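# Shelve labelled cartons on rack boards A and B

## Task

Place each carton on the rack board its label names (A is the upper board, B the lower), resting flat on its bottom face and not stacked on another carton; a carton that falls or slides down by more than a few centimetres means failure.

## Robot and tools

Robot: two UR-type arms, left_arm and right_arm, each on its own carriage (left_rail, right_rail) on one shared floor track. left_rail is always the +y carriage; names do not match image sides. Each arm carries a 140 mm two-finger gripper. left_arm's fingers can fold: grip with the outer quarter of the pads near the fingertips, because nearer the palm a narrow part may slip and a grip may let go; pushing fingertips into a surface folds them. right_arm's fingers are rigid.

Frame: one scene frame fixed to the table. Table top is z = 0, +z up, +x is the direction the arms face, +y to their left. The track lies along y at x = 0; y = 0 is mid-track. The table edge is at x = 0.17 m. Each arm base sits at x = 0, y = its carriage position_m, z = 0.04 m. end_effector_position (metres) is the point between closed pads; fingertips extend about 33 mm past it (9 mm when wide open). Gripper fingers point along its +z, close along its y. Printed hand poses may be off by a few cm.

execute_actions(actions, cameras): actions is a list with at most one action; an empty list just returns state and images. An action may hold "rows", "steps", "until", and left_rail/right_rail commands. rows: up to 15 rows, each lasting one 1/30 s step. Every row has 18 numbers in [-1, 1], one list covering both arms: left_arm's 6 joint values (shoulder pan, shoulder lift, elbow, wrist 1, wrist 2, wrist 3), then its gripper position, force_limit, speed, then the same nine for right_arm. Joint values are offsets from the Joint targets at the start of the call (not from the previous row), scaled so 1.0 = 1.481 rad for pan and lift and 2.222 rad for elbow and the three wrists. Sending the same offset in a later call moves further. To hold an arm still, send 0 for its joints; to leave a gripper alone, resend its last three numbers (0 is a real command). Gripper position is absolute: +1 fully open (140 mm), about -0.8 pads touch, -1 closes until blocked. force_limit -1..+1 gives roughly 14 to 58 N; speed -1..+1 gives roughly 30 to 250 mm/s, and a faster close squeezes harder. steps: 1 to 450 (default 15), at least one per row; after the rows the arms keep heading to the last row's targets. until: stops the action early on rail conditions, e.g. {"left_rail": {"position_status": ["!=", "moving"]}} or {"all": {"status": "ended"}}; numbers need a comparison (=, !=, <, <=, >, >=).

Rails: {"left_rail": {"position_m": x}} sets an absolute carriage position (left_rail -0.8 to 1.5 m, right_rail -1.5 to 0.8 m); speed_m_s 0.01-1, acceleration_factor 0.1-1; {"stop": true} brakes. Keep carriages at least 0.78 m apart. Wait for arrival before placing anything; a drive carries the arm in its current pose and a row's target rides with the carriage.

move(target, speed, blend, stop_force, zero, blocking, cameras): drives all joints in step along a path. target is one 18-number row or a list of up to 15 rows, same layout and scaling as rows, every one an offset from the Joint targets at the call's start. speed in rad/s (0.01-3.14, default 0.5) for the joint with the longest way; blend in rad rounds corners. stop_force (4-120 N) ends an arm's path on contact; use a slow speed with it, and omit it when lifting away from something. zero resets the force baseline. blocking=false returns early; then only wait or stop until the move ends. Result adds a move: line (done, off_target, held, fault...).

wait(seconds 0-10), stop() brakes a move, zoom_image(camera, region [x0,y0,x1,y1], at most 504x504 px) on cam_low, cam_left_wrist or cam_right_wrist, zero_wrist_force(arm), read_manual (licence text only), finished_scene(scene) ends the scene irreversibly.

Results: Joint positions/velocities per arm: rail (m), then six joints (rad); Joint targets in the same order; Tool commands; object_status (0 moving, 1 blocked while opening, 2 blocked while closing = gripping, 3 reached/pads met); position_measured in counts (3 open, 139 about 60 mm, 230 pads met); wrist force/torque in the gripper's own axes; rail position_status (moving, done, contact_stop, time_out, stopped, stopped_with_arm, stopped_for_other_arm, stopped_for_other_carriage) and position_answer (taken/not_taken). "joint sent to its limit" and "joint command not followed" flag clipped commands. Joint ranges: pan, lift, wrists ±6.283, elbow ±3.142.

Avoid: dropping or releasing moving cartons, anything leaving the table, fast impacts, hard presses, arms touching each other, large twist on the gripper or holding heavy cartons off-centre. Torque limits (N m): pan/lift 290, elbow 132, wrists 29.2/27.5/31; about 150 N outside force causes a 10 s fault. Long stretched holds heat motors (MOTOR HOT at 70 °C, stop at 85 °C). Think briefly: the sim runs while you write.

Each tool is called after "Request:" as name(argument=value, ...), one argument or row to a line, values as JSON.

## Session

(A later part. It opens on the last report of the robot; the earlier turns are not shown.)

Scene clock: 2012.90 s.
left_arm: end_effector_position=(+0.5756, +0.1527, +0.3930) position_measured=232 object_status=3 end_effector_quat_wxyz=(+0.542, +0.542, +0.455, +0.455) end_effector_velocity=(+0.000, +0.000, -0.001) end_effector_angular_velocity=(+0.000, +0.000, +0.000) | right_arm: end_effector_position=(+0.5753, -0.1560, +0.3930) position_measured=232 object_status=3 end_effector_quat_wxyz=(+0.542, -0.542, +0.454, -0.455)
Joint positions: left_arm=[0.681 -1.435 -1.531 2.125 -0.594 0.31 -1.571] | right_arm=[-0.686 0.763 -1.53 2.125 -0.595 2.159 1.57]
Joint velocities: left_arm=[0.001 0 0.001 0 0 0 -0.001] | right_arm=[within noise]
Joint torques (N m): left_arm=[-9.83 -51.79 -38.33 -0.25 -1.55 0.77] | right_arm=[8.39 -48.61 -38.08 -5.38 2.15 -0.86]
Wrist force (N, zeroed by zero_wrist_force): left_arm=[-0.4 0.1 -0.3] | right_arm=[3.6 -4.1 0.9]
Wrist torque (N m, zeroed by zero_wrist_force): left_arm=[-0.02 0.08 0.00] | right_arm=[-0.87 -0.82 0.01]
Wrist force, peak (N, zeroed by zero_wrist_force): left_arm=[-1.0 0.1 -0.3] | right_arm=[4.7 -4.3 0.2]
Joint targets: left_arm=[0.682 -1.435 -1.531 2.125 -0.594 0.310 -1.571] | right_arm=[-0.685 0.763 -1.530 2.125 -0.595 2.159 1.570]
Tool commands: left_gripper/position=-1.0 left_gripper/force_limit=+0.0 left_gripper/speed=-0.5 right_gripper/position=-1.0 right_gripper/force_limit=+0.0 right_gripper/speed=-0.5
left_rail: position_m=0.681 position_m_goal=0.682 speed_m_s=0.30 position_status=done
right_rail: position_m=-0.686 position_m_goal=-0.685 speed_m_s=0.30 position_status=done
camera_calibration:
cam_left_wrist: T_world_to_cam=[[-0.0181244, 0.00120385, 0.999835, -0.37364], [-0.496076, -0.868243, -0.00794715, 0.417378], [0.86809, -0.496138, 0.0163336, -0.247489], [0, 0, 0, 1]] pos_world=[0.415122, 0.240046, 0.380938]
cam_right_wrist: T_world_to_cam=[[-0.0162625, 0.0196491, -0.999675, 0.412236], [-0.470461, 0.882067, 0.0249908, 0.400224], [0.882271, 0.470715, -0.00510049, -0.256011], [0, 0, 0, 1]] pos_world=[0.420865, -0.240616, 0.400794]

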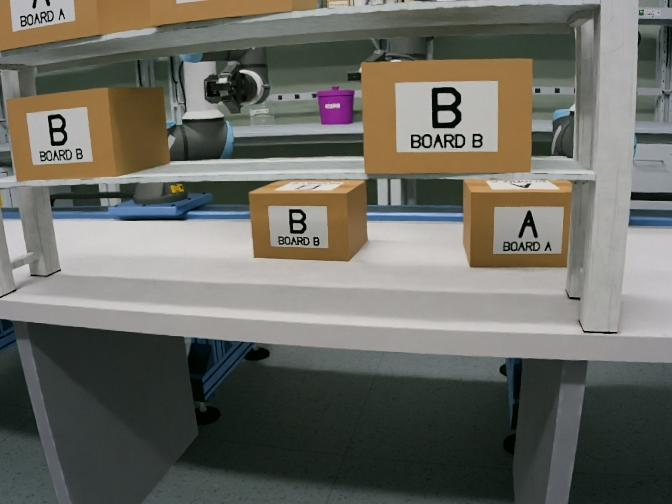

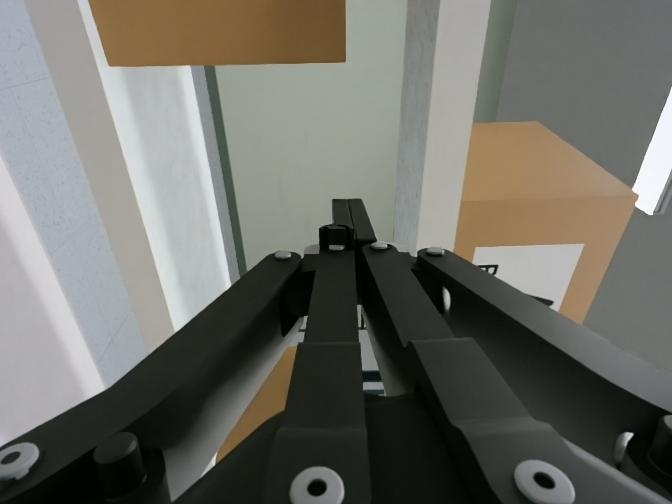

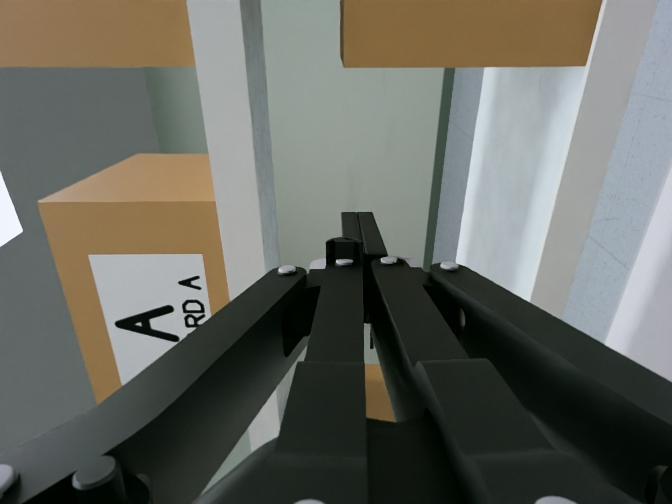

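Request:
move(
  target=[-0.208011,0.049874,0.082014,-0.115257,-0.138643,0,-1,0,-0.5,0.160226,0.049874,0.082014,-0.115257,0.106794,0,-1,0,-0.5],
  speed=0.35,
  cameras=["cam_left_wrist","cam_right_wrist"],
)

Scene clock: 2023.30 s.
left_arm: end_effector_position=(+0.4306, +0.1526, +0.2801) position_measured=232 object_status=3 end_effector_quat_wxyz=(+0.542, +0.542, +0.455, +0.455) | right_arm: end_effector_position=(+0.4303, -0.1560, +0.2800) position_measured=232 object_status=3 end_effector_quat_wxyz=(+0.542, -0.542, +0.454, -0.454)
Joint positions: left_arm=[0.682 -1.743 -1.457 2.307 -0.85 0.002 -1.571] | right_arm=[-0.685 1 -1.456 2.307 -0.851 2.396 1.57]
Joint torques (N m): left_arm=[-14.39 -21.66 -19.65 -2.75 -2.73 0.89] | right_arm=[10.31 -30.26 -19.61 -5.57 3.96 -0.73]
Wrist force (N, zeroed by zero_wrist_force): left_arm=[-0.2 -0.2 -0.2] | right_arm=[2.8 -3.6 -0.1]
Wrist torque (N m, zeroed by zero_wrist_force): left_arm=[-0.06 0.01 -0.01] | right_arm=[-0.79 -0.60 0.01]
Wrist force, peak (N, zeroed by zero_wrist_force): left_arm=[-0.8 -1.0 -2.0] | right_arm=[3.9 -5.8 2.3]
Joint targets: left_arm=[0.682 -1.743 -1.457 2.307 -0.850 0.002 -1.571] | right_arm=[-0.685 1.000 -1.456 2.307 -0.851 2.396 1.570]
left_rail: position_m=0.682 speed_m_s=0.30 position_status=done
right_rail: position_m=-0.685 speed_m_s=0.30 position_status=done
move: done
camera_calibration:
cam_left_wrist: T_world_to_cam=[[-0.0182091, 0.00125598, 0.999833, -0.263374], [-0.49615, -0.868201, -0.00794533, 0.344521], [0.868046, -0.496212, 0.0164323, -0.119905], [0, 0, 0, 1]] pos_world=[0.270222, 0.239946, 0.268038]
cam_right_wrist: T_world_to_cam=[[-0.0163534, 0.019602, -0.999674, 0.297028], [-0.470537, 0.882026, 0.0249925, 0.334839], [0.882229, 0.470792, -0.00520071, -0.128599], [0, 0, 0, 1]] pos_world=[0.275865, -0.240616, 0.287894]
Images, in order (width x height): cam_left_wrist 672x504, cam_right_wrist 672x504.

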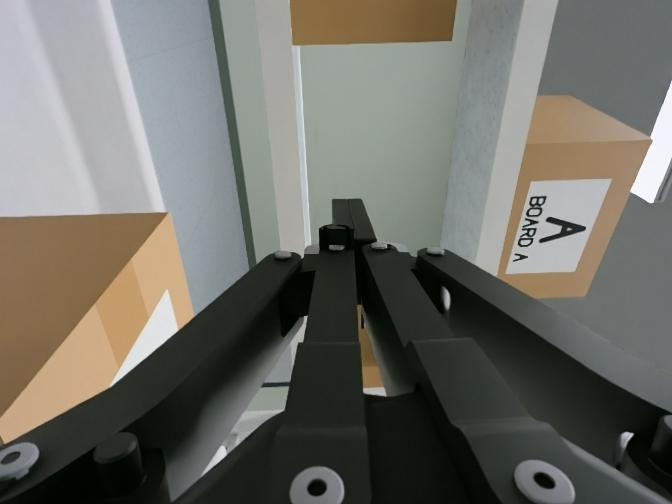

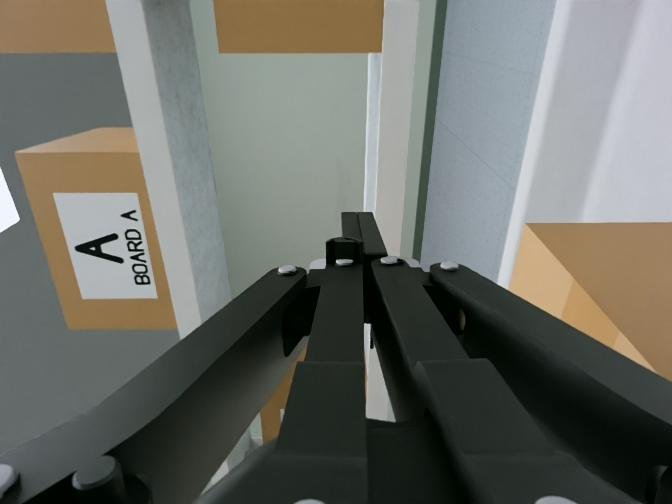

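Request:
zoom_image(
  camera="cam_left_wrist",
  region=[0, 180, 260, 460],
)

Request:
zoom_image(
  camera="cam_right_wrist",
  region=[472, 190, 672, 400],
)

Request:
zoom_image(
  camera="cam_low",
  region=[232, 150, 592, 290],
)

Scaled by 1.800.

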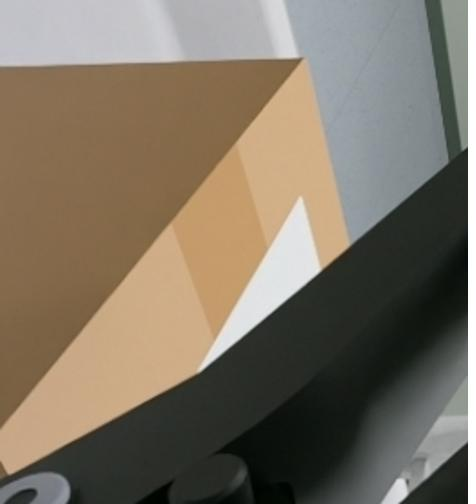

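Scaled by 2.400.

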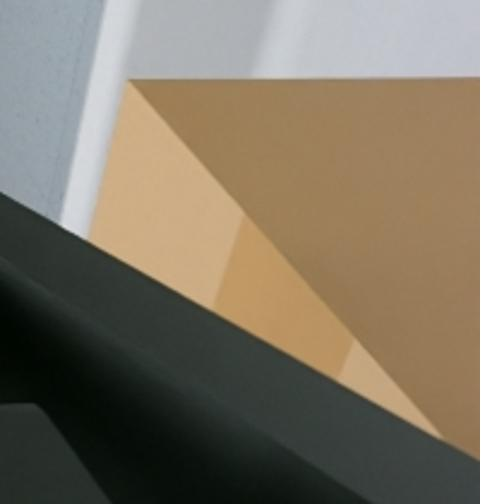

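This scene's latest camera images include none from cam_low. They are from: cam_left_wrist, cam_right_wrist. cam_low's image comes with the result of a call that names it in "cameras".

Request:
wait(
  seconds=0,
  cameras=["cam_low","cam_left_wrist","cam_right_wrist"],
)

Request:
zoom_image(
  camera="cam_low",
  region=[232, 160, 392, 280],
)

Request:
zoom_image(
  camera="cam_low",
  region=[442, 160, 602, 280],
)

Scene clock: 2183.20 s.
left_arm: end_effector_position=(+0.4306, +0.1526, +0.2800) position_measured=232 object_status=3 end_effector_quat_wxyz=(+0.542, +0.542, +0.455, +0.455) | right_arm: end_effector_position=(+0.4302, -0.1560, +0.2799) position_measured=232 object_status=3 end_effector_quat_wxyz=(+0.542, -0.542, +0.454, -0.454)
Joint positions: left_arm=[0.682 -1.743 -1.457 2.307 -0.85 0.002 -1.571] | right_arm=[-0.685 1 -1.456 2.307 -0.851 2.396 1.57]
Joint torques (N m): left_arm=[-13.87 -23.47 -26.35 -1.24 -2.31 1.28] | right_arm=[10.83 -29.95 -25.74 -4.97 3.21 -1.02]
Wrist force (N, zeroed by zero_wrist_force): left_arm=[-0.3 -0.1 0.1] | right_arm=[2.8 -3.5 0.0]
Wrist torque (N m, zeroed by zero_wrist_force): left_arm=[-0.04 0.03 -0.01] | right_arm=[-0.78 -0.62 0.01]
Wrist force, peak (N, zeroed by zero_wrist_force): left_arm=[-0.5 -0.3 -0.2] | right_arm=[3.2 -3.9 -0.1]
Joint targets: left_arm=[0.682 -1.743 -1.457 2.307 -0.850 0.002 -1.571] | right_arm=[-0.685 1.000 -1.456 2.307 -0.851 2.396 1.570]
Tool commands: left_gripper/position=-1.0 left_gripper/force_limit=+0.0 left_gripper/speed=-0.5 right_gripper/position=-1.0 right_gripper/force_limit=+0.0 right_gripper/speed=-0.5
left_rail: position_m=0.682 speed_m_s=0.30 position_status=done
right_rail: position_m=-0.685 speed_m_s=0.30 position_status=done
camera_calibration:
cam_left_wrist: T_world_to_cam=[[-0.0182091, 0.00125598, 0.999833, -0.263374], [-0.49615, -0.868201, -0.00794533, 0.344608], [0.868046, -0.496212, 0.0164323, -0.119855], [0, 0, 0, 1]] pos_world=[0.270222, 0.240046, 0.268038]
cam_right_wrist: T_world_to_cam=[[-0.0163534, 0.019602, -0.999674, 0.296926], [-0.470537, 0.882026, 0.0249925, 0.334794], [0.882229, 0.470792, -0.00520071, -0.128511], [0, 0, 0, 1]] pos_world=[0.275765, -0.240616, 0.287794]

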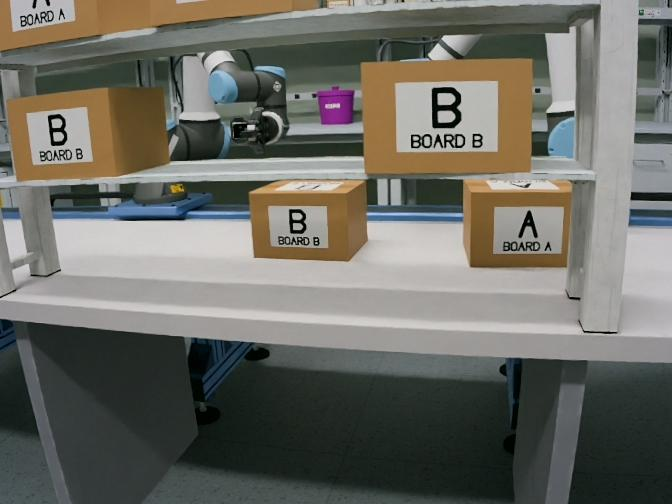

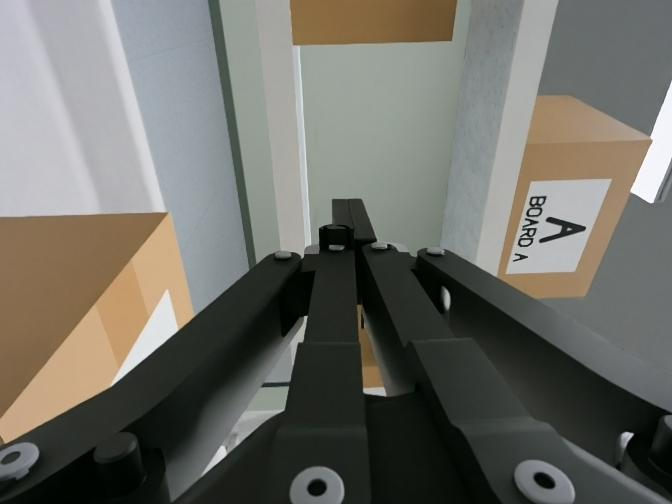

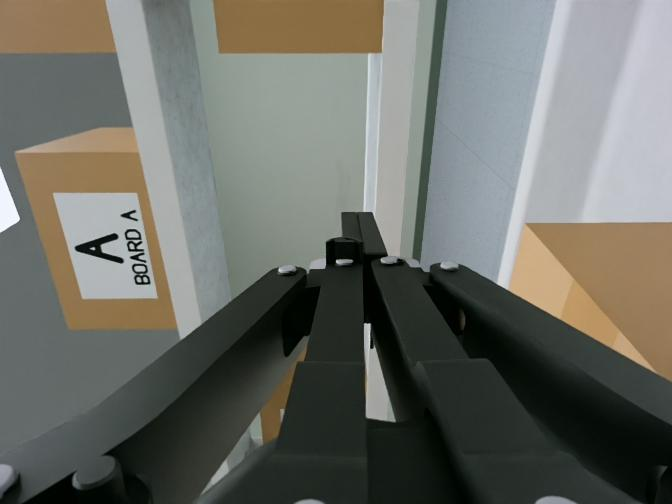

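Scaled by 3.150.

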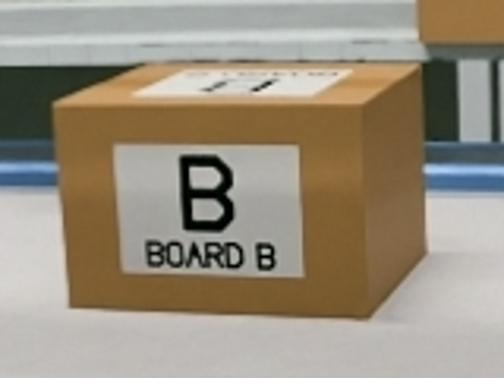

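Scaled by 3.150.

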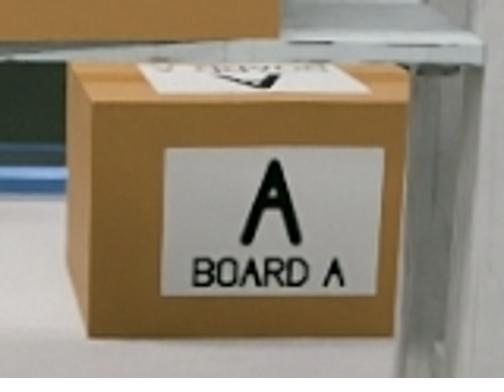

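Request:
execute_actions(
  actions=[
    {"left_rail":{"position_m":0.6915,"speed_m_s":0.1,"acceleration_factor":0.3},"right_rail":{"position_m":-0.6955,"speed_m_s":0.1,"acceleration_factor":0.3},"steps":60,"until":{"all":{"status":"ended"}}},
  ],
  cameras=[],
)

Request:
move(
  target=[
    [0,0.085286,0.017831,-0.074675,0,0,-1,0,-0.5,0,0.085286,0.017831,-0.074675,0,0,-1,0,-0.5],
    [0,0.212128,0.028345,-0.169732,0,0,-1,0,-0.5,0,0.212128,0.028345,-0.169732,0,0,-1,0,-0.5],
  ],
  speed=0.15,
  blend=0.02,
  stop_force=25,
  cameras=["cam_left_wrist","cam_right_wrist"],
)

Request:
zero_wrist_force(
  arm="left_arm",
)

Request:
zero_wrist_force(
  arm="right_arm",
)

Scene clock: 2235.30 s.
left_arm: end_effector_position=(+0.4306, +0.1626, +0.2800) position_measured=232 object_status=3 end_effector_quat_wxyz=(+0.542, +0.542, +0.455, +0.455) | right_arm: end_effector_position=(+0.4302, -0.1660, +0.2799) position_measured=232 object_status=3 end_effector_quat_wxyz=(+0.542, -0.542, +0.454, -0.454)
Joint positions: left_arm=[0.691 -1.743 -1.457 2.307 -0.85 0.002 -1.571] | right_arm=[-0.695 1 -1.456 2.307 -0.851 2.396 1.57]
Joint torques (N m): left_arm=[-13.34 -26.87 -32.09 0.56 -1.62 1.33] | right_arm=[9.58 -36.4 -31.92 -3.33 3.03 -0.82]
Wrist force (N, zeroed by zero_wrist_force): left_arm=[-0.5 0.2 0.1] | right_arm=[2.9 -3.7 0.1]
Wrist torque (N m, zeroed by zero_wrist_force): left_arm=[0.02 0.10 -0.01] | right_arm=[-0.80 -0.63 0.00]
Wrist force, peak (N, zeroed by zero_wrist_force): left_arm=[-1.1 -0.1 0.0] | right_arm=[3.4 -3.9 -0.3]
Joint targets: left_arm=[0.691 -1.743 -1.457 2.307 -0.850 0.002 -1.571] | right_arm=[-0.696 1.000 -1.456 2.307 -0.851 2.396 1.570]
Tool commands: left_gripper/position=-1.0 left_gripper/force_limit=+0.0 left_gripper/speed=-0.5 right_gripper/position=-1.0 right_gripper/force_limit=+0.0 right_gripper/speed=-0.5
left_rail: position_m=0.691 speed_m_s=0.10 position_status=done
right_rail: position_m=-0.695 position_m_goal=-0.696 speed_m_s=0.10 position_status=done
No camera images: "cameras" was empty.

Scene clock: 2238.87 s.
left_arm: end_effector_position=(+0.4306, +0.1626, +0.1200) position_measured=232 object_status=3 end_effector_quat_wxyz=(+0.542, +0.542, +0.455, +0.455) | right_arm: end_effector_position=(+0.4302, -0.1661, +0.1199) position_measured=232 object_status=3 end_effector_quat_wxyz=(+0.542, -0.542, +0.454, -0.454)
Joint positions: left_arm=[0.692 -1.743 -1.143 2.37 -1.227 0.002 -1.571] | right_arm=[-0.696 1 -1.142 2.37 -1.228 2.396 1.57]
Joint torques (N m): left_arm=[-5.21 -32.94 -5.93 -2.36 -1.03 1.02] | right_arm=[9.61 -42.82 -8.33 -5.76 2.57 -0.8]
Wrist force (N, zeroed by zero_wrist_force): left_arm=[-0.2 0.2 -0.2] | right_arm=[3.3 -3.7 0.0]
Wrist torque (N m, zeroed by zero_wrist_force): left_arm=[0.02 0.06 0.00] | right_arm=[-0.79 -0.72 0.01]
Wrist force, peak (N, zeroed by zero_wrist_force): left_arm=[-0.3 1.1 0.1] | right_arm=[3.2 -4.7 -0.3]
Joint targets: left_arm=[0.691 -1.743 -1.143 2.370 -1.227 0.002 -1.571] | right_arm=[-0.696 1.000 -1.142 2.370 -1.228 2.396 1.570]
left_rail: position_m=0.692 position_m_goal=0.691 speed_m_s=0.10 position_status=done
right_rail: position_m=-0.696 speed_m_s=0.10 position_status=done
move: done
camera_calibration:
cam_left_wrist: T_world_to_cam=[[-0.0182594, 0.0011696, 0.999833, -0.103378], [-0.496147, -0.868201, -0.00804525, 0.352029], [0.868046, -0.496211, 0.0164331, -0.112265], [0, 0, 0, 1]] pos_world=[0.270222, 0.250046, 0.108038]
cam_right_wrist: T_world_to_cam=[[-0.0163534, 0.019602, -0.999674, 0.137074], [-0.470537, 0.882026, 0.0249925, 0.347616], [0.882229, 0.470792, -0.00520071, -0.124636], [0, 0, 0, 1]] pos_world=[0.275765, -0.250616, 0.127694]
Images, in order (width x height): cam_left_wrist 672x504, cam_right_wrist 672x504.

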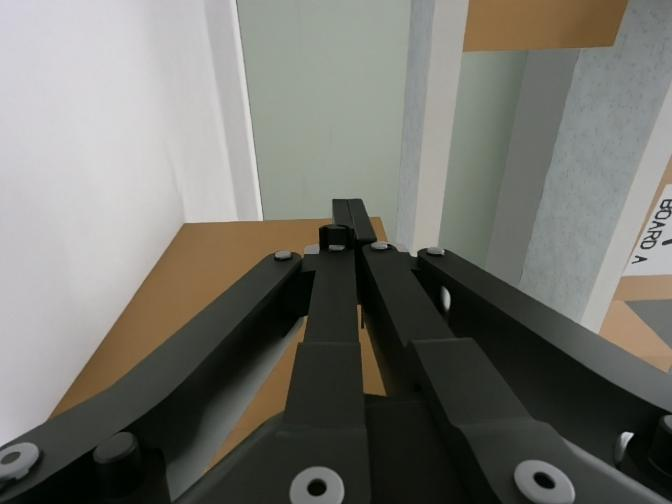

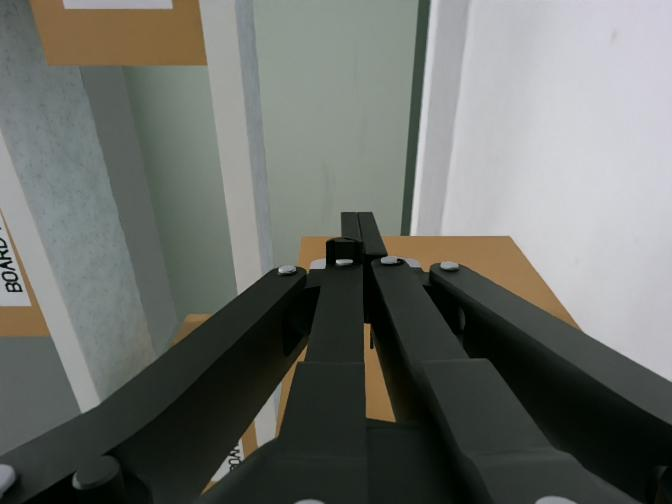

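Wrist force sensor zeroed.

Wrist force sensor zeroed.

Request:
execute_actions(
  actions=[
    {"left_rail":{"position_m":0.6705,"speed_m_s":0.03,"acceleration_factor":0.2},"right_rail":{"position_m":-0.6755,"speed_m_s":0.03,"acceleration_factor":0.2},"steps":90,"until":{"all":{"status":"ended"}}},
  ],
  cameras=[],
)

Scene clock: 2262.23 s.
left_arm: end_effector_position=(+0.4306, +0.1417, +0.1200) position_measured=232 object_status=3 end_effector_quat_wxyz=(+0.542, +0.542, +0.455, +0.455) | right_arm: end_effector_position=(+0.4302, -0.1461, +0.1199) position_measured=232 object_status=3 end_effector_quat_wxyz=(+0.542, -0.542, +0.454, -0.454)
Joint positions: left_arm=[0.671 -1.743 -1.143 2.37 -1.227 0.002 -1.571] | right_arm=[-0.676 1 -1.142 2.37 -1.228 2.396 1.57]
Joint torques (N m): left_arm=[6.98 -37.12 -10.12 -0.62 -0.57 1.22] | right_arm=[7.43 -43.21 -14.44 -4.28 2.1 -0.76]
Wrist force (N, zeroed by zero_wrist_force): left_arm=[-0.3 -0.1 0.3] | right_arm=[0.0 0.1 0.1]
Wrist torque (N m, zeroed by zero_wrist_force): left_arm=[-0.02 0.06 0.00] | right_arm=[0.01 -0.01 0.00]
Wrist force, peak (N, zeroed by zero_wrist_force): left_arm=[-0.4 -0.2 0.5] | right_arm=[0.7 -0.2 -0.1]
Joint targets: left_arm=[0.670 -1.743 -1.143 2.370 -1.227 0.002 -1.571] | right_arm=[-0.676 1.000 -1.142 2.370 -1.228 2.396 1.570]
Tool commands: left_gripper/position=-1.0 left_gripper/force_limit=+0.0 left_gripper/speed=-0.5 right_gripper/position=-1.0 right_gripper/force_limit=+0.0 right_gripper/speed=-0.5
left_rail: position_m=0.671 position_m_goal=0.670 speed_m_s=0.03 position_status=done
right_rail: position_m=-0.676 position_m_goal=-0.675 speed_m_s=0.03 position_status=done
No camera images: "cameras" was empty.

Request:
execute_actions(
  actions=[
    {"left_rail":{"position_m":0.6665,"speed_m_s":0.03,"acceleration_factor":0.2},"right_rail":{"position_m":-0.6715,"speed_m_s":0.03,"acceleration_factor":0.2},"steps":45,"until":{"all":{"status":"ended"}}},
  ],
  cameras=[],
)

Request:
execute_actions(
  actions=[
    {"left_rail":{"position_m":0.6635,"speed_m_s":0.03,"acceleration_factor":0.2},"right_rail":{"position_m":-0.6685,"speed_m_s":0.03,"acceleration_factor":0.2},"steps":45,"until":{"all":{"status":"ended"}}},
  ],
  cameras=["cam_left_wrist","cam_right_wrist"],
)

Scene clock: 2267.87 s.
left_arm: end_effector_position=(+0.4306, +0.1376, +0.1200) position_measured=232 object_status=3 end_effector_quat_wxyz=(+0.542, +0.542, +0.455, +0.455) | right_arm: end_effector_position=(+0.4302, -0.1420, +0.1199) position_measured=232 object_status=3 end_effector_quat_wxyz=(+0.542, -0.542, +0.454, -0.454)
Joint positions: left_arm=[0.667 -1.743 -1.143 2.37 -1.227 0.002 -1.571] | right_arm=[-0.672 1 -1.142 2.37 -1.228 2.396 1.57]
Joint torques (N m): left_arm=[12.1 -33.65 -13.36 0.08 0.36 0.93] | right_arm=[7.18 -43.29 -20.74 -2.72 1.52 -0.77]
Wrist force (N, zeroed by zero_wrist_force): left_arm=[-0.1 -0.2 0.0] | right_arm=[0.1 -0.2 -0.2]
Wrist torque (N m, zeroed by zero_wrist_force): left_arm=[-0.05 0.01 -0.01] | right_arm=[-0.04 -0.01 0.00]
Wrist force, peak (N, zeroed by zero_wrist_force): left_arm=[-0.6 -0.5 0.2] | right_arm=[0.4 -0.3 -0.5]
Joint targets: left_arm=[0.666 -1.743 -1.143 2.370 -1.227 0.002 -1.571] | right_arm=[-0.672 1.000 -1.142 2.370 -1.228 2.396 1.570]
Tool commands: left_gripper/position=-1.0 left_gripper/force_limit=+0.0 left_gripper/speed=-0.5 right_gripper/position=-1.0 right_gripper/force_limit=+0.0 right_gripper/speed=-0.5
left_rail: position_m=0.667 position_m_goal=0.666 speed_m_s=0.03 position_status=done
right_rail: position_m=-0.672 position_m_goal=-0.671 speed_m_s=0.03 position_status=done
No camera images: "cameras" was empty.

Scene clock: 2268.40 s.
left_arm: end_effector_position=(+0.4306, +0.1346, +0.1200) position_measured=232 object_status=3 end_effector_quat_wxyz=(+0.542, +0.542, +0.455, +0.455) | right_arm: end_effector_position=(+0.4302, -0.1390, +0.1199) position_measured=232 object_status=3 end_effector_quat_wxyz=(+0.542, -0.542, +0.454, -0.454)
Joint positions: left_arm=[0.663 -1.743 -1.143 2.37 -1.227 0.002 -1.571] | right_arm=[-0.668 1 -1.142 2.37 -1.228 2.396 1.57]
Joint torques (N m): left_arm=[11.69 -38.69 -13.86 0.7 0.46 0.64] | right_arm=[5.84 -43.96 -21.12 -2.4 1.49 -0.42]
Wrist force (N, zeroed by zero_wrist_force): left_arm=[1.2 0.0 -0.9] | right_arm=[-0.1 -0.1 0.1]
Wrist torque (N m, zeroed by zero_wrist_force): left_arm=[0.04 0.02 -0.01] | right_arm=[-0.03 0.02 0.00]
Wrist force, peak (N, zeroed by zero_wrist_force): left_arm=[1.6 0.1 -1.1] | right_arm=[0.6 -0.1 0.1]
Joint targets: left_arm=[0.663 -1.743 -1.143 2.370 -1.227 0.002 -1.571] | right_arm=[-0.668 1.000 -1.142 2.370 -1.228 2.396 1.570]
Tool commands: left_gripper/position=-1.0 left_gripper/force_limit=+0.0 left_gripper/speed=-0.5 right_gripper/position=-1.0 right_gripper/force_limit=+0.0 right_gripper/speed=-0.5
left_rail: position_m=0.663 speed_m_s=0.03 position_status=done
right_rail: position_m=-0.668 speed_m_s=0.03 position_status=done
camera_calibration:
cam_left_wrist: T_world_to_cam=[[-0.0182594, 0.0011696, 0.999833, -0.103345], [-0.496147, -0.868201, -0.00804525, 0.327633], [0.868046, -0.496211, 0.0164331, -0.126208], [0, 0, 0, 1]] pos_world=[0.270222, 0.221946, 0.108038]
cam_right_wrist: T_world_to_cam=[[-0.0163534, 0.019602, -0.999674, 0.136545], [-0.470537, 0.882026, 0.0249925, 0.323801], [0.882229, 0.470792, -0.00520071, -0.137347], [0, 0, 0, 1]] pos_world=[0.275765, -0.223616, 0.127694]
Images, in order (width x height): cam_left_wrist 672x504, cam_right_wrist 672x504.

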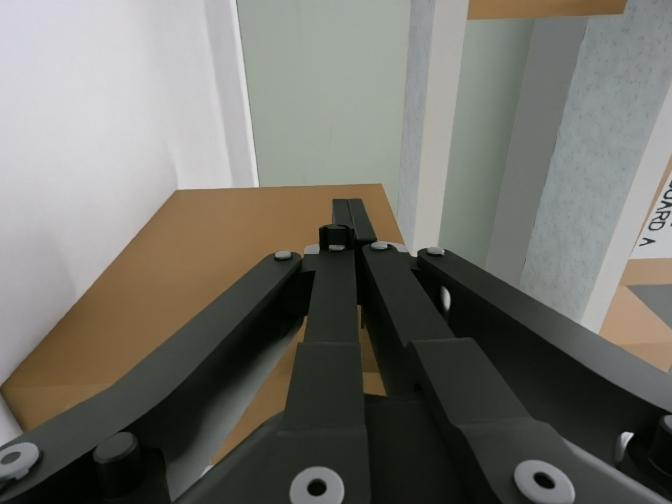

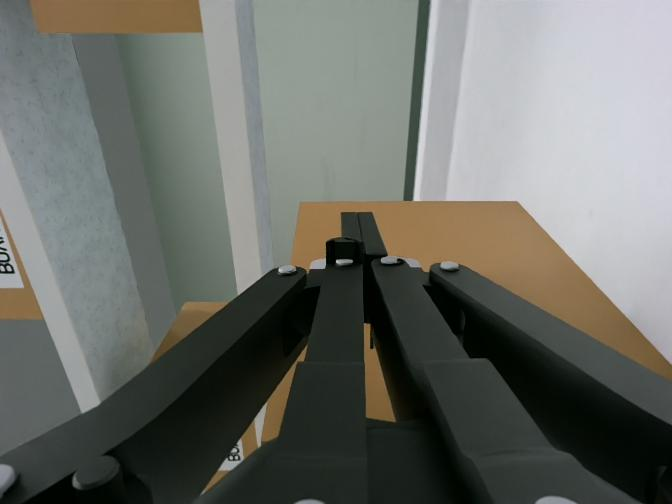

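Request:
execute_actions(
  actions=[
    {"right_rail":{"position_m":-0.6655,"speed_m_s":0.03,"acceleration_factor":0.2},"steps":45,"until":{"all":{"status":"ended"}}},
  ],
  cameras=[],
)

Request:
execute_actions(
  actions=[
    {"right_rail":{"position_m":-0.6625,"speed_m_s":0.03,"acceleration_factor":0.2},"steps":45,"until":{"all":{"status":"ended"}}},
  ],
  cameras=[],
)

Scene clock: 2285.67 s.
left_arm: end_effector_position=(+0.4306, +0.1346, +0.1200) position_measured=232 object_status=3 end_effector_quat_wxyz=(+0.542, +0.542, +0.455, +0.455) | right_arm: end_effector_position=(+0.4302, -0.1361, +0.1199) position_measured=232 object_status=3 end_effector_quat_wxyz=(+0.542, -0.542, +0.454, -0.454)
Joint positions: left_arm=[0.663 -1.743 -1.143 2.37 -1.227 0.002 -1.571] | right_arm=[-0.666 1 -1.142 2.37 -1.228 2.396 1.57]
Joint torques (N m): left_arm=[10.57 -36.38 -16.72 1.03 0.86 0.91] | right_arm=[4.78 -44.31 -22.4 -0.87 0.83 -0.42]
Wrist force (N, zeroed by zero_wrist_force): left_arm=[1.1 -0.2 -0.8] | right_arm=[0.2 0.0 -0.3]
Wrist torque (N m, zeroed by zero_wrist_force): left_arm=[0.00 -0.01 -0.01] | right_arm=[-0.01 -0.04 0.00]
Wrist force, peak (N, zeroed by zero_wrist_force): left_arm=[1.6 0.3 -1.0] | right_arm=[0.7 -0.1 0.1]
Joint targets: left_arm=[0.663 -1.743 -1.143 2.370 -1.227 0.002 -1.571] | right_arm=[-0.665 1.000 -1.142 2.370 -1.228 2.396 1.570]
Tool commands: left_gripper/position=-1.0 left_gripper/force_limit=+0.0 left_gripper/speed=-0.5 right_gripper/position=-1.0 right_gripper/force_limit=+0.0 right_gripper/speed=-0.5
left_rail: position_m=0.663 speed_m_s=0.03 position_status=done
right_rail: position_m=-0.666 position_m_goal=-0.665 speed_m_s=0.03 position_status=done
No camera images: "cameras" was empty.

Scene clock: 2286.20 s.
left_arm: end_effector_position=(+0.4306, +0.1346, +0.1200) position_measured=232 object_status=3 end_effector_quat_wxyz=(+0.542, +0.542, +0.455, +0.455) | right_arm: end_effector_position=(+0.4302, -0.1330, +0.1199) position_measured=232 object_status=3 end_effector_quat_wxyz=(+0.542, -0.542, +0.454, -0.454)
Joint positions: left_arm=[0.663 -1.743 -1.143 2.37 -1.227 0.002 -1.571] | right_arm=[-0.662 1 -1.142 2.37 -1.228 2.396 1.57]
Joint torques (N m): left_arm=[10.52 -38.66 -17.08 1.35 0.88 0.92] | right_arm=[4.86 -46.09 -21.58 -1.04 0.91 -0.19]
Wrist force (N, zeroed by zero_wrist_force): left_arm=[1.2 0.2 -0.7] | right_arm=[1.2 -0.7 -1.1]
Wrist torque (N m, zeroed by zero_wrist_force): left_arm=[-0.02 0.02 0.00] | right_arm=[-0.06 0.01 0.01]
Wrist force, peak (N, zeroed by zero_wrist_force): left_arm=[1.2 0.4 -0.9] | right_arm=[1.5 0.1 -1.5]
Joint targets: left_arm=[0.663 -1.743 -1.143 2.370 -1.227 0.002 -1.571] | right_arm=[-0.662 1.000 -1.142 2.370 -1.228 2.396 1.570]
Tool commands: left_gripper/position=-1.0 left_gripper/force_limit=+0.0 left_gripper/speed=-0.5 right_gripper/position=-1.0 right_gripper/force_limit=+0.0 right_gripper/speed=-0.5
left_rail: position_m=0.663 speed_m_s=0.03 position_status=done
right_rail: position_m=-0.662 speed_m_s=0.03 position_status=done
No camera images: "cameras" was empty.

Request:
execute_actions(
  actions=[
    {"left_rail":{"position_m":0.6613,"speed_m_s":0.02,"acceleration_factor":0.2},"right_rail":{"position_m":-0.6603,"speed_m_s":0.02,"acceleration_factor":0.2},"steps":45,"until":{"all":{"status":"ended"}}},
  ],
  cameras=[],
)

Request:
execute_actions(
  actions=[
    {"left_rail":{"position_m":0.6597,"speed_m_s":0.02,"acceleration_factor":0.2},"right_rail":{"position_m":-0.6587,"speed_m_s":0.02,"acceleration_factor":0.2},"steps":45,"until":{"all":{"status":"ended"}}},
  ],
  cameras=[],
)

Scene clock: 2293.77 s.
left_arm: end_effector_position=(+0.4306, +0.1324, +0.1200) position_measured=232 object_status=3 end_effector_quat_wxyz=(+0.542, +0.542, +0.455, +0.455) | right_arm: end_effector_position=(+0.4302, -0.1308, +0.1199) position_measured=232 object_status=3 end_effector_quat_wxyz=(+0.542, -0.542, +0.454, -0.454)
Joint positions: left_arm=[0.661 -1.743 -1.143 2.37 -1.227 0.002 -1.571] | right_arm=[-0.66 1 -1.142 2.37 -1.228 2.396 1.57]
Joint torques (N m): left_arm=[9.41 -38.59 -20.2 1.35 1.45 0.72] | right_arm=[3.55 -44.4 -21.67 0.2 0.45 -0.52]
Wrist force (N, zeroed by zero_wrist_force): left_arm=[1.2 -0.2 -0.9] | right_arm=[1.3 0.0 -1.5]
Wrist torque (N m, zeroed by zero_wrist_force): left_arm=[-0.01 0.04 0.00] | right_arm=[-0.04 0.03 0.01]
Wrist force, peak (N, zeroed by zero_wrist_force): left_arm=[1.6 -0.2 -1.3] | right_arm=[1.8 0.3 -1.6]
Joint targets: left_arm=[0.661 -1.743 -1.143 2.370 -1.227 0.002 -1.571] | right_arm=[-0.660 1.000 -1.142 2.370 -1.228 2.396 1.570]
Tool commands: left_gripper/position=-1.0 left_gripper/force_limit=+0.0 left_gripper/speed=-0.5 right_gripper/position=-1.0 right_gripper/force_limit=+0.0 right_gripper/speed=-0.5
left_rail: position_m=0.661 speed_m_s=0.02 position_status=done
right_rail: position_m=-0.660 speed_m_s=0.02 position_status=done
No camera images: "cameras" was empty.

Scene clock: 2294.20 s.
left_arm: end_effector_position=(+0.4306, +0.1308, +0.1200) position_measured=232 object_status=3 end_effector_quat_wxyz=(+0.542, +0.542, +0.455, +0.455) | right_arm: end_effector_position=(+0.4302, -0.1292, +0.1199) position_measured=232 object_status=3 end_effector_quat_wxyz=(+0.542, -0.542, +0.454, -0.454)
Joint positions: left_arm=[0.66 -1.743 -1.143 2.37 -1.227 0.002 -1.571] | right_arm=[-0.659 1 -1.142 2.37 -1.228 2.396 1.57]
Joint torques (N m): left_arm=[12.08 -38.66 -20.98 1.52 1.8 0.62] | right_arm=[2.11 -45.04 -21.04 0.24 0.37 -0.32]
Wrist force (N, zeroed by zero_wrist_force): left_arm=[1.4 0.1 -1.0] | right_arm=[1.1 -0.6 -1.2]
Wrist torque (N m, zeroed by zero_wrist_force): left_arm=[-0.01 0.04 -0.01] | right_arm=[-0.09 0.06 0.01]
Wrist force, peak (N, zeroed by zero_wrist_force): left_arm=[1.8 0.3 -1.1] | right_arm=[1.6 0.1 -1.7]
Joint targets: left_arm=[0.660 -1.743 -1.143 2.370 -1.227 0.002 -1.571] | right_arm=[-0.659 1.000 -1.142 2.370 -1.228 2.396 1.570]
Tool commands: left_gripper/position=-1.0 left_gripper/force_limit=+0.0 left_gripper/speed=-0.5 right_gripper/position=-1.0 right_gripper/force_limit=+0.0 right_gripper/speed=-0.5
left_rail: position_m=0.660 speed_m_s=0.02 position_status=done
right_rail: position_m=-0.659 speed_m_s=0.02 position_status=done
No camera images: "cameras" was empty.

Request:
execute_actions(
  actions=[
    {"left_rail":{"position_m":0.6577,"speed_m_s":0.02,"acceleration_factor":0.2},"right_rail":{"position_m":-0.6567,"speed_m_s":0.02,"acceleration_factor":0.2},"steps":45,"until":{"all":{"status":"ended"}}},
  ],
  cameras=["cam_left_wrist","cam_right_wrist"],
)

Scene clock: 2305.20 s.
left_arm: end_effector_position=(+0.4306, +0.1289, +0.1200) position_measured=232 object_status=3 end_effector_quat_wxyz=(+0.542, +0.542, +0.455, +0.455) | right_arm: end_effector_position=(+0.4302, -0.1273, +0.1199) position_measured=232 object_status=3 end_effector_quat_wxyz=(+0.542, -0.542, +0.454, -0.454)
Joint positions: left_arm=[0.658 -1.743 -1.143 2.37 -1.227 0.002 -1.571] | right_arm=[-0.657 1 -1.142 2.37 -1.228 2.396 1.57]
Joint torques (N m): left_arm=[11.66 -39.8 -25.44 0.85 2.14 1.09] | right_arm=[2.12 -45.32 -20.82 0.28 -0.46 -0.18]
Wrist force (N, zeroed by zero_wrist_force): left_arm=[1.7 0.0 -1.0] | right_arm=[1.5 -0.4 -1.5]
Wrist torque (N m, zeroed by zero_wrist_force): left_arm=[-0.03 -0.01 -0.01] | right_arm=[-0.04 0.01 0.01]
Wrist force, peak (N, zeroed by zero_wrist_force): left_arm=[1.8 0.4 -0.9] | right_arm=[1.5 -0.7 -1.5]
Joint targets: left_arm=[0.658 -1.743 -1.143 2.370 -1.227 0.002 -1.571] | right_arm=[-0.657 1.000 -1.142 2.370 -1.228 2.396 1.570]
Tool commands: left_gripper/position=-1.0 left_gripper/force_limit=+0.0 left_gripper/speed=-0.5 right_gripper/position=-1.0 right_gripper/force_limit=+0.0 right_gripper/speed=-0.5
left_rail: position_m=0.658 speed_m_s=0.02 position_status=done
right_rail: position_m=-0.657 speed_m_s=0.02 position_status=done
camera_calibration:
cam_left_wrist: T_world_to_cam=[[-0.0182594, 0.0011696, 0.999833, -0.103338], [-0.496147, -0.868201, -0.00804525, 0.322684], [0.868046, -0.496211, 0.0164331, -0.129036], [0, 0, 0, 1]] pos_world=[0.270222, 0.216246, 0.108038]
cam_right_wrist: T_world_to_cam=[[-0.0163534, 0.019602, -0.999674, 0.136314], [-0.470537, 0.882026, 0.0249925, 0.313393], [0.882229, 0.470792, -0.00520071, -0.142902], [0, 0, 0, 1]] pos_world=[0.275765, -0.211816, 0.127694]
Images, in order (width x height): cam_left_wrist 672x504, cam_right_wrist 672x504.

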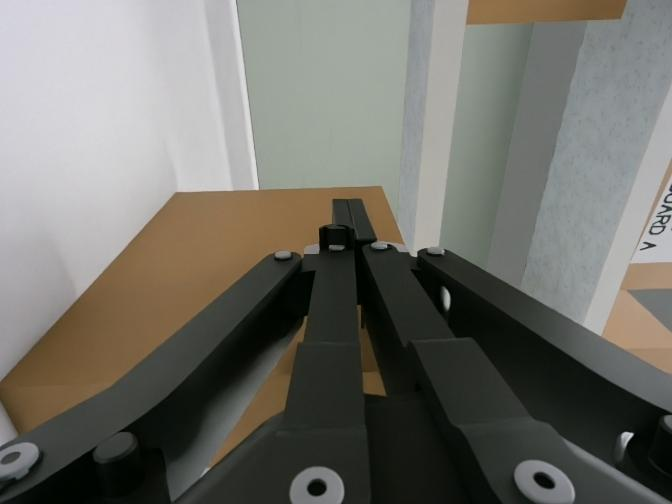

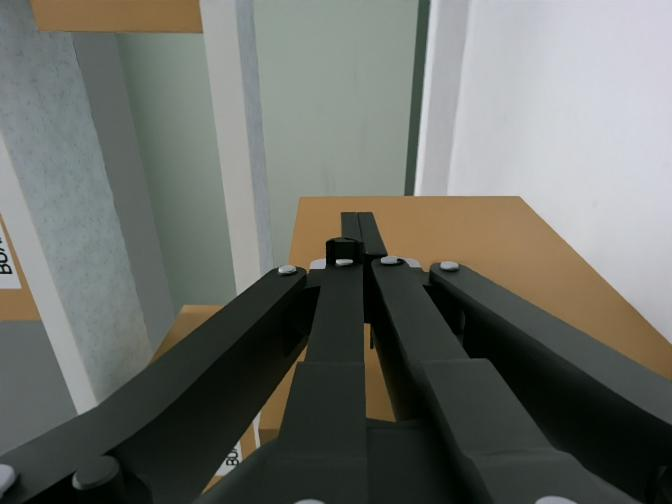

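Request:
execute_actions(
  actions=[
    {"left_rail":{"position_m":0.6557,"speed_m_s":0.02,"acceleration_factor":0.2},"right_rail":{"position_m":-0.6547,"speed_m_s":0.02,"acceleration_factor":0.2},"steps":45,"until":{"all":{"status":"ended"}}},
  ],
  cameras=[],
)

Request:
execute_actions(
  actions=[
    {"left_rail":{"position_m":0.6542,"speed_m_s":0.02,"acceleration_factor":0.2},"right_rail":{"position_m":-0.6532,"speed_m_s":0.02,"acceleration_factor":0.2},"steps":45,"until":{"all":{"status":"ended"}}},
  ],
  cameras=[],
)

Scene clock: 2315.30 s.
left_arm: end_effector_position=(+0.4306, +0.1269, +0.1200) position_measured=232 object_status=3 end_effector_quat_wxyz=(+0.542, +0.542, +0.455, +0.455) | right_arm: end_effector_position=(+0.4302, -0.1253, +0.1199) position_measured=232 object_status=3 end_effector_quat_wxyz=(+0.542, -0.542, +0.454, -0.454)
Joint positions: left_arm=[0.656 -1.743 -1.143 2.37 -1.227 0.002 -1.571] | right_arm=[-0.655 1 -1.142 2.37 -1.228 2.396 1.57]
Joint torques (N m): left_arm=[8.61 -37.2 -27.68 1.07 1.87 0.48] | right_arm=[1.13 -46.34 -20.06 0.03 -1.51 -0.23]
Wrist force (N, zeroed by zero_wrist_force): left_arm=[17.3 2.6 -8.3] | right_arm=[15.0 -3.5 -6.1]
Wrist torque (N m, zeroed by zero_wrist_force): left_arm=[-0.03 0.62 -0.05] | right_arm=[0.00 0.34 0.06]
Wrist force, peak (N, zeroed by zero_wrist_force): left_arm=[17.3 2.6 -8.3] | right_arm=[15.0 -3.5 -6.1]
Joint targets: left_arm=[0.656 -1.743 -1.143 2.370 -1.227 0.002 -1.571] | right_arm=[-0.655 1.000 -1.142 2.370 -1.228 2.396 1.570]
Tool commands: left_gripper/position=-1.0 left_gripper/force_limit=+0.0 left_gripper/speed=-0.5 right_gripper/position=-1.0 right_gripper/force_limit=+0.0 right_gripper/speed=-0.5
left_rail: position_m=0.656 speed_m_s=0.02 position_status=done
right_rail: position_m=-0.655 speed_m_s=0.02 position_status=done
No camera images: "cameras" was empty.

Scene clock: 2315.73 s.
left_arm: end_effector_position=(+0.4306, +0.1255, +0.1200) position_measured=232 object_status=3 end_effector_quat_wxyz=(+0.542, +0.542, +0.455, +0.455) | right_arm: end_effector_position=(+0.4302, -0.1238, +0.1199) position_measured=232 object_status=3 end_effector_quat_wxyz=(+0.542, -0.542, +0.454, -0.455)
Joint positions: left_arm=[0.654 -1.743 -1.143 2.37 -1.227 0.002 -1.571] | right_arm=[-0.653 1 -1.142 2.37 -1.228 2.396 1.57]
Joint torques (N m): left_arm=[-1.53 -39.39 -29.38 -1.67 9.83 1.06] | right_arm=[1.7 -46.65 -23.2 0.34 -6.38 -0.3]
Wrist force (N, zeroed by zero_wrist_force): left_arm=[35.2 5.7 -13.8] | right_arm=[33.5 -9.2 -11.0]
Wrist torque (N m, zeroed by zero_wrist_force): left_arm=[-0.17 1.17 -0.11] | right_arm=[0.19 0.73 0.15]
Wrist force, peak (N, zeroed by zero_wrist_force): left_arm=[35.2 5.7 -13.8] | right_arm=[33.5 -9.2 -11.0]
Joint targets: left_arm=[0.654 -1.743 -1.143 2.370 -1.227 0.002 -1.571] | right_arm=[-0.653 1.000 -1.142 2.370 -1.228 2.396 1.570]
Tool commands: left_gripper/position=-1.0 left_gripper/force_limit=+0.0 left_gripper/speed=-0.5 right_gripper/position=-1.0 right_gripper/force_limit=+0.0 right_gripper/speed=-0.5
left_rail: position_m=0.654 speed_m_s=0.02 position_status=done
right_rail: position_m=-0.653 speed_m_s=0.02 position_status=done
No camera images: "cameras" was empty.

Request:
execute_actions(
  actions=[
    {"left_rail":{"position_m":0.6528,"speed_m_s":0.02,"acceleration_factor":0.2},"right_rail":{"position_m":-0.6517,"speed_m_s":0.02,"acceleration_factor":0.2},"steps":45,"until":{"all":{"status":"ended"}}},
  ],
  cameras=[],
)

Scene clock: 2323.97 s.
left_arm: end_effector_position=(+0.4306, +0.1240, +0.1200) position_measured=232 object_status=3 end_effector_quat_wxyz=(+0.542, +0.542, +0.455, +0.455) | right_arm: end_effector_position=(+0.4302, -0.1223, +0.1199) position_measured=232 object_status=3 end_effector_quat_wxyz=(+0.542, -0.542, +0.454, -0.455)
Joint positions: left_arm=[0.653 -1.743 -1.143 2.37 -1.227 0.002 -1.571] | right_arm=[-0.652 1 -1.142 2.37 -1.228 2.396 1.57]
Joint torques (N m): left_arm=[-26.53 -39.21 -49.86 -5.14 19.23 0.68] | right_arm=[5.49 -47.3 -38.19 -0.06 -18.52 -0.19]
Wrist force (N, zeroed by zero_wrist_force): left_arm=[55.1 10.4 -19.8] | right_arm=[53.9 -16.2 -18.3]
Wrist torque (N m, zeroed by zero_wrist_force): left_arm=[-0.29 1.89 -0.18] | right_arm=[0.41 1.20 0.25]
Wrist force, peak (N, zeroed by zero_wrist_force): left_arm=[55.2 10.5 -19.8] | right_arm=[53.9 -16.2 -18.3]
Joint targets: left_arm=[0.653 -1.743 -1.143 2.370 -1.227 0.002 -1.571] | right_arm=[-0.652 1.000 -1.142 2.370 -1.228 2.396 1.570]
Tool commands: left_gripper/position=-1.0 left_gripper/force_limit=+0.0 left_gripper/speed=-0.5 right_gripper/position=-1.0 right_gripper/force_limit=+0.0 right_gripper/speed=-0.5
left_rail: position_m=0.653 speed_m_s=0.02 position_status=done
right_rail: position_m=-0.652 speed_m_s=0.02 position_status=done
No camera images: "cameras" was empty.

Request:
move(
  target=[0,-0.06554,-0.003392,0.047076,0,0,-1,0,-0.5,0,-0.06554,-0.003392,0.047076,0,0,-1,0,-0.5],
  speed=0.07,
  cameras=["cam_low","cam_left_wrist"],
)

Scene clock: 2343.53 s.
left_arm: end_effector_position=(+0.4306, +0.1240, +0.1650) position_measured=232 object_status=3 end_effector_quat_wxyz=(+0.542, +0.542, +0.455, +0.455) | right_arm: end_effector_position=(+0.4302, -0.1223, +0.1649) position_measured=232 object_status=3 end_effector_quat_wxyz=(+0.542, -0.542, +0.454, -0.454)
Joint positions: left_arm=[0.653 -1.743 -1.24 2.363 -1.123 0.002 -1.571] | right_arm=[-0.652 1 -1.239 2.362 -1.124 2.396 1.57]
Joint torques (N m): left_arm=[-24.83 -80.57 -66.32 -0.91 19.61 0.86] | right_arm=[29.73 -73.34 -55.15 -3.92 -17.94 -0.08]
Wrist force (N, zeroed by zero_wrist_force): left_arm=[48.8 -8.3 -7.5] | right_arm=[49.8 8.1 -7.5]
Wrist torque (N m, zeroed by zero_wrist_force): left_arm=[0.17 1.84 0.08] | right_arm=[-0.34 1.31 -0.03]
Wrist force, peak (N, zeroed by zero_wrist_force): left_arm=[56.3 11.4 -20.6] | right_arm=[54.4 -17.7 -18.4]
Joint targets: left_arm=[0.653 -1.743 -1.240 2.363 -1.123 0.002 -1.571] | right_arm=[-0.652 1.000 -1.239 2.362 -1.123 2.396 1.570]
left_rail: position_m=0.653 speed_m_s=0.02 position_status=done
right_rail: position_m=-0.652 speed_m_s=0.02 position_status=done
move: done
camera_calibration:
cam_left_wrist: T_world_to_cam=[[-0.0182594, 0.0011696, 0.999833, -0.148225], [-0.496147, -0.868201, -0.00804525, 0.318791], [0.868046, -0.496211, 0.0164331, -0.132206], [0, 0, 0, 1]] pos_world=[0.270222, 0.211346, 0.152938]
Images, in order (width x height): cam_low 672x504, cam_left_wrist 672x504.

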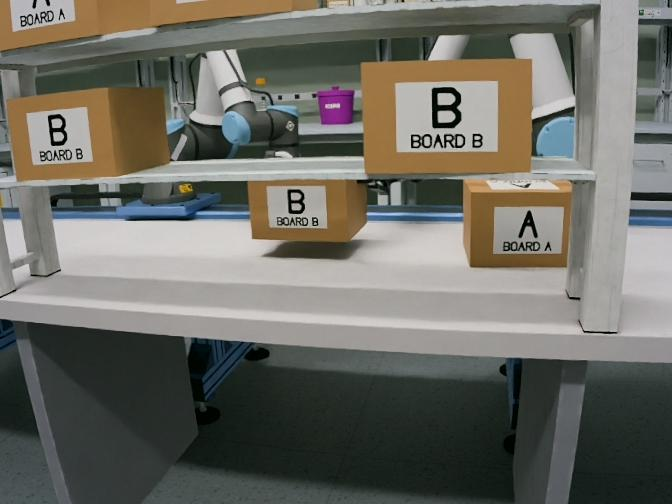

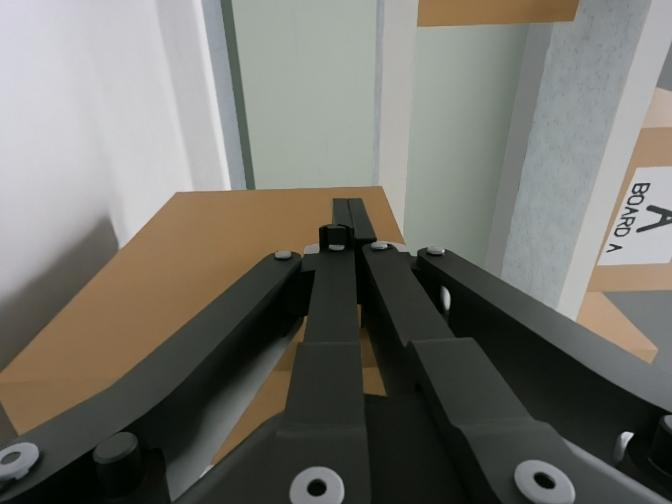

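Request:
move(
  target=[
    [0,-0.061303,-0.007122,0.047982,0,0,-1,0,-0.5,0,-0.061303,-0.007122,0.047982,0,0,-1,0,-0.5],
    [0,-0.146588,-0.024953,0.122657,0,0,-1,0,-0.5,0,-0.146588,-0.024953,0.122657,0,0,-1,0,-0.5],
    [0,-0.203444,-0.044297,0.179895,0,0,-1,0,-0.5,0,-0.203444,-0.044297,0.179895,0,0,-1,0,-0.5],
    [0,-0.253201,-0.069239,0.238002,0,0,-1,0,-0.5,0,-0.253201,-0.069239,0.238002,0,0,-1,0,-0.5],
    [0.0593,-0.241698,-0.076555,0.23765,0.039525,0,-1,0,-0.5,-0.04909,-0.241698,-0.076555,0.23765,-0.032719,0,-1,0,-0.5],
  ],
  speed=[0.15,0.15,0.15,0.15,0.11],
  blend=0.02,
  cameras=["cam_low"],
)

Scene clock: 2407.07 s.
left_arm: end_effector_position=(+0.4705, +0.1240, +0.3930) position_measured=232 object_status=3 end_effector_quat_wxyz=(+0.542, +0.542, +0.455, +0.455) | right_arm: end_effector_position=(+0.4701, -0.1222, +0.3930) position_measured=232 object_status=3 end_effector_quat_wxyz=(+0.542, -0.542, +0.454, -0.454)
Joint positions: left_arm=[0.653 -1.655 -1.598 2.193 -0.595 0.09 -1.571] | right_arm=[-0.652 0.928 -1.597 2.192 -0.595 2.323 1.57]
Joint torques (N m): left_arm=[-10.99 -11.63 -79.59 -9.9 27.39 0.37] | right_arm=[7.47 -24.63 -65.86 -15.36 -26.48 0.09]
Wrist force (N, zeroed by zero_wrist_force): left_arm=[49.9 -9.1 -8.1] | right_arm=[51.0 9.1 -8.1]
Wrist torque (N m, zeroed by zero_wrist_force): left_arm=[0.12 1.75 0.09] | right_arm=[-0.24 1.27 -0.07]
Wrist force, peak (N, zeroed by zero_wrist_force): left_arm=[68.1 -8.6 -11.1] | right_arm=[69.3 9.3 -10.0]
Joint targets: left_arm=[0.653 -1.655 -1.598 2.193 -0.595 0.090 -1.571] | right_arm=[-0.652 0.928 -1.597 2.192 -0.595 2.323 1.570]
left_rail: position_m=0.653 speed_m_s=0.02 position_status=done
right_rail: position_m=-0.652 speed_m_s=0.02 position_status=done
move: done
Images, in order (width x height): cam_low 672x504.

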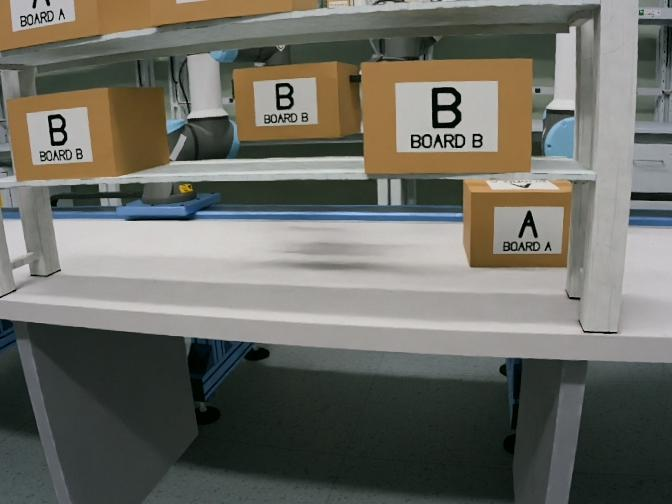

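Request:
move(
  target=[
    [0.076077,0.020181,-0.013247,-0.000204,0.050707,0,-1,0,-0.5,-0.05881,0.020181,-0.013247,-0.000204,-0.039198,0,-1,0,-0.5],
    [0.148711,0.045235,-0.030413,0.000263,0.099118,0,-1,0,-0.5,-0.111136,0.045235,-0.030413,0.000263,-0.074074,0,-1,0,-0.5],
    [0.216802,0.074184,-0.051247,0.001802,0.144502,0,-1,0,-0.5,-0.157242,0.074184,-0.051247,0.001802,-0.104805,0,-1,0,-0.5],
    [0.279746,0.106192,-0.075507,0.004729,0.186455,0,-1,0,-0.5,-0.197643,0.106192,-0.075507,0.004729,-0.131732,0,-1,0,-0.5],
    [0.337345,0.140577,-0.102987,0.00929,0.224846,0,-1,0,-0.5,-0.232966,0.140577,-0.102987,0.00929,-0.155276,0,-1,0,-0.5],
    [0.38012,0.169823,-0.127481,0.014291,0.253356,0,-1,0,-0.5,-0.258286,0.169823,-0.127481,0.014291,-0.172152,0,-1,0,-0.5],
  ],
  speed=0.115,
  blend=0.02,
  cameras=["cam_low"],
)

Scene clock: 2422.17 s.
left_arm: end_effector_position=(+0.7754, +0.1241, +0.3929) position_measured=232 object_status=3 end_effector_quat_wxyz=(+0.542, +0.542, +0.455, +0.455) | right_arm: end_effector_position=(+0.7752, -0.1221, +0.3929) position_measured=232 object_status=3 end_effector_quat_wxyz=(+0.542, -0.542, +0.454, -0.455)
Joint positions: left_arm=[0.653 -1.092 -1.346 1.91 -0.563 0.653 -1.571] | right_arm=[-0.652 0.545 -1.346 1.909 -0.564 1.941 1.57]
Joint torques (N m): left_arm=[-24.13 -43.23 -79.29 -3.34 25.96 0.12] | right_arm=[22.97 -55.84 -60.63 -3.31 -25.39 0.45]
Wrist force (N, zeroed by zero_wrist_force): left_arm=[47.1 -8.4 -7.5] | right_arm=[48.5 7.6 -6.6]
Wrist torque (N m, zeroed by zero_wrist_force): left_arm=[0.18 1.73 0.10] | right_arm=[-0.40 1.10 -0.07]
Wrist force, peak (N, zeroed by zero_wrist_force): left_arm=[58.6 -8.7 -9.4] | right_arm=[60.1 8.9 -8.7]
Joint targets: left_arm=[0.653 -1.092 -1.346 1.909 -0.563 0.653 -1.571] | right_arm=[-0.652 0.545 -1.346 1.909 -0.564 1.941 1.570]
left_rail: position_m=0.653 speed_m_s=0.02 position_status=done
right_rail: position_m=-0.652 speed_m_s=0.02 position_status=done
move: done
Images, in order (width x height): cam_low 672x504.

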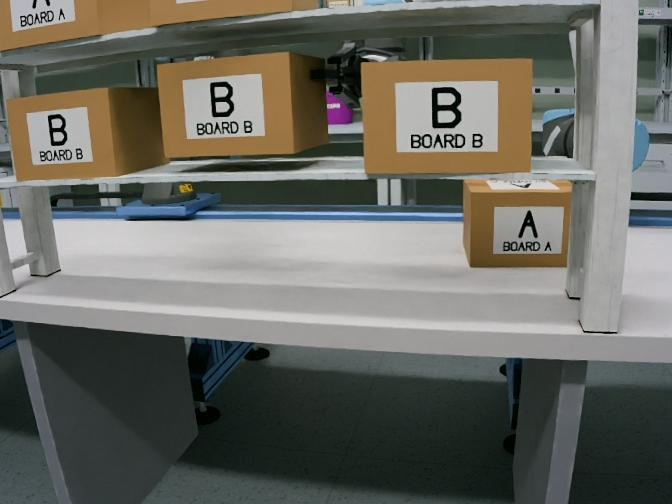

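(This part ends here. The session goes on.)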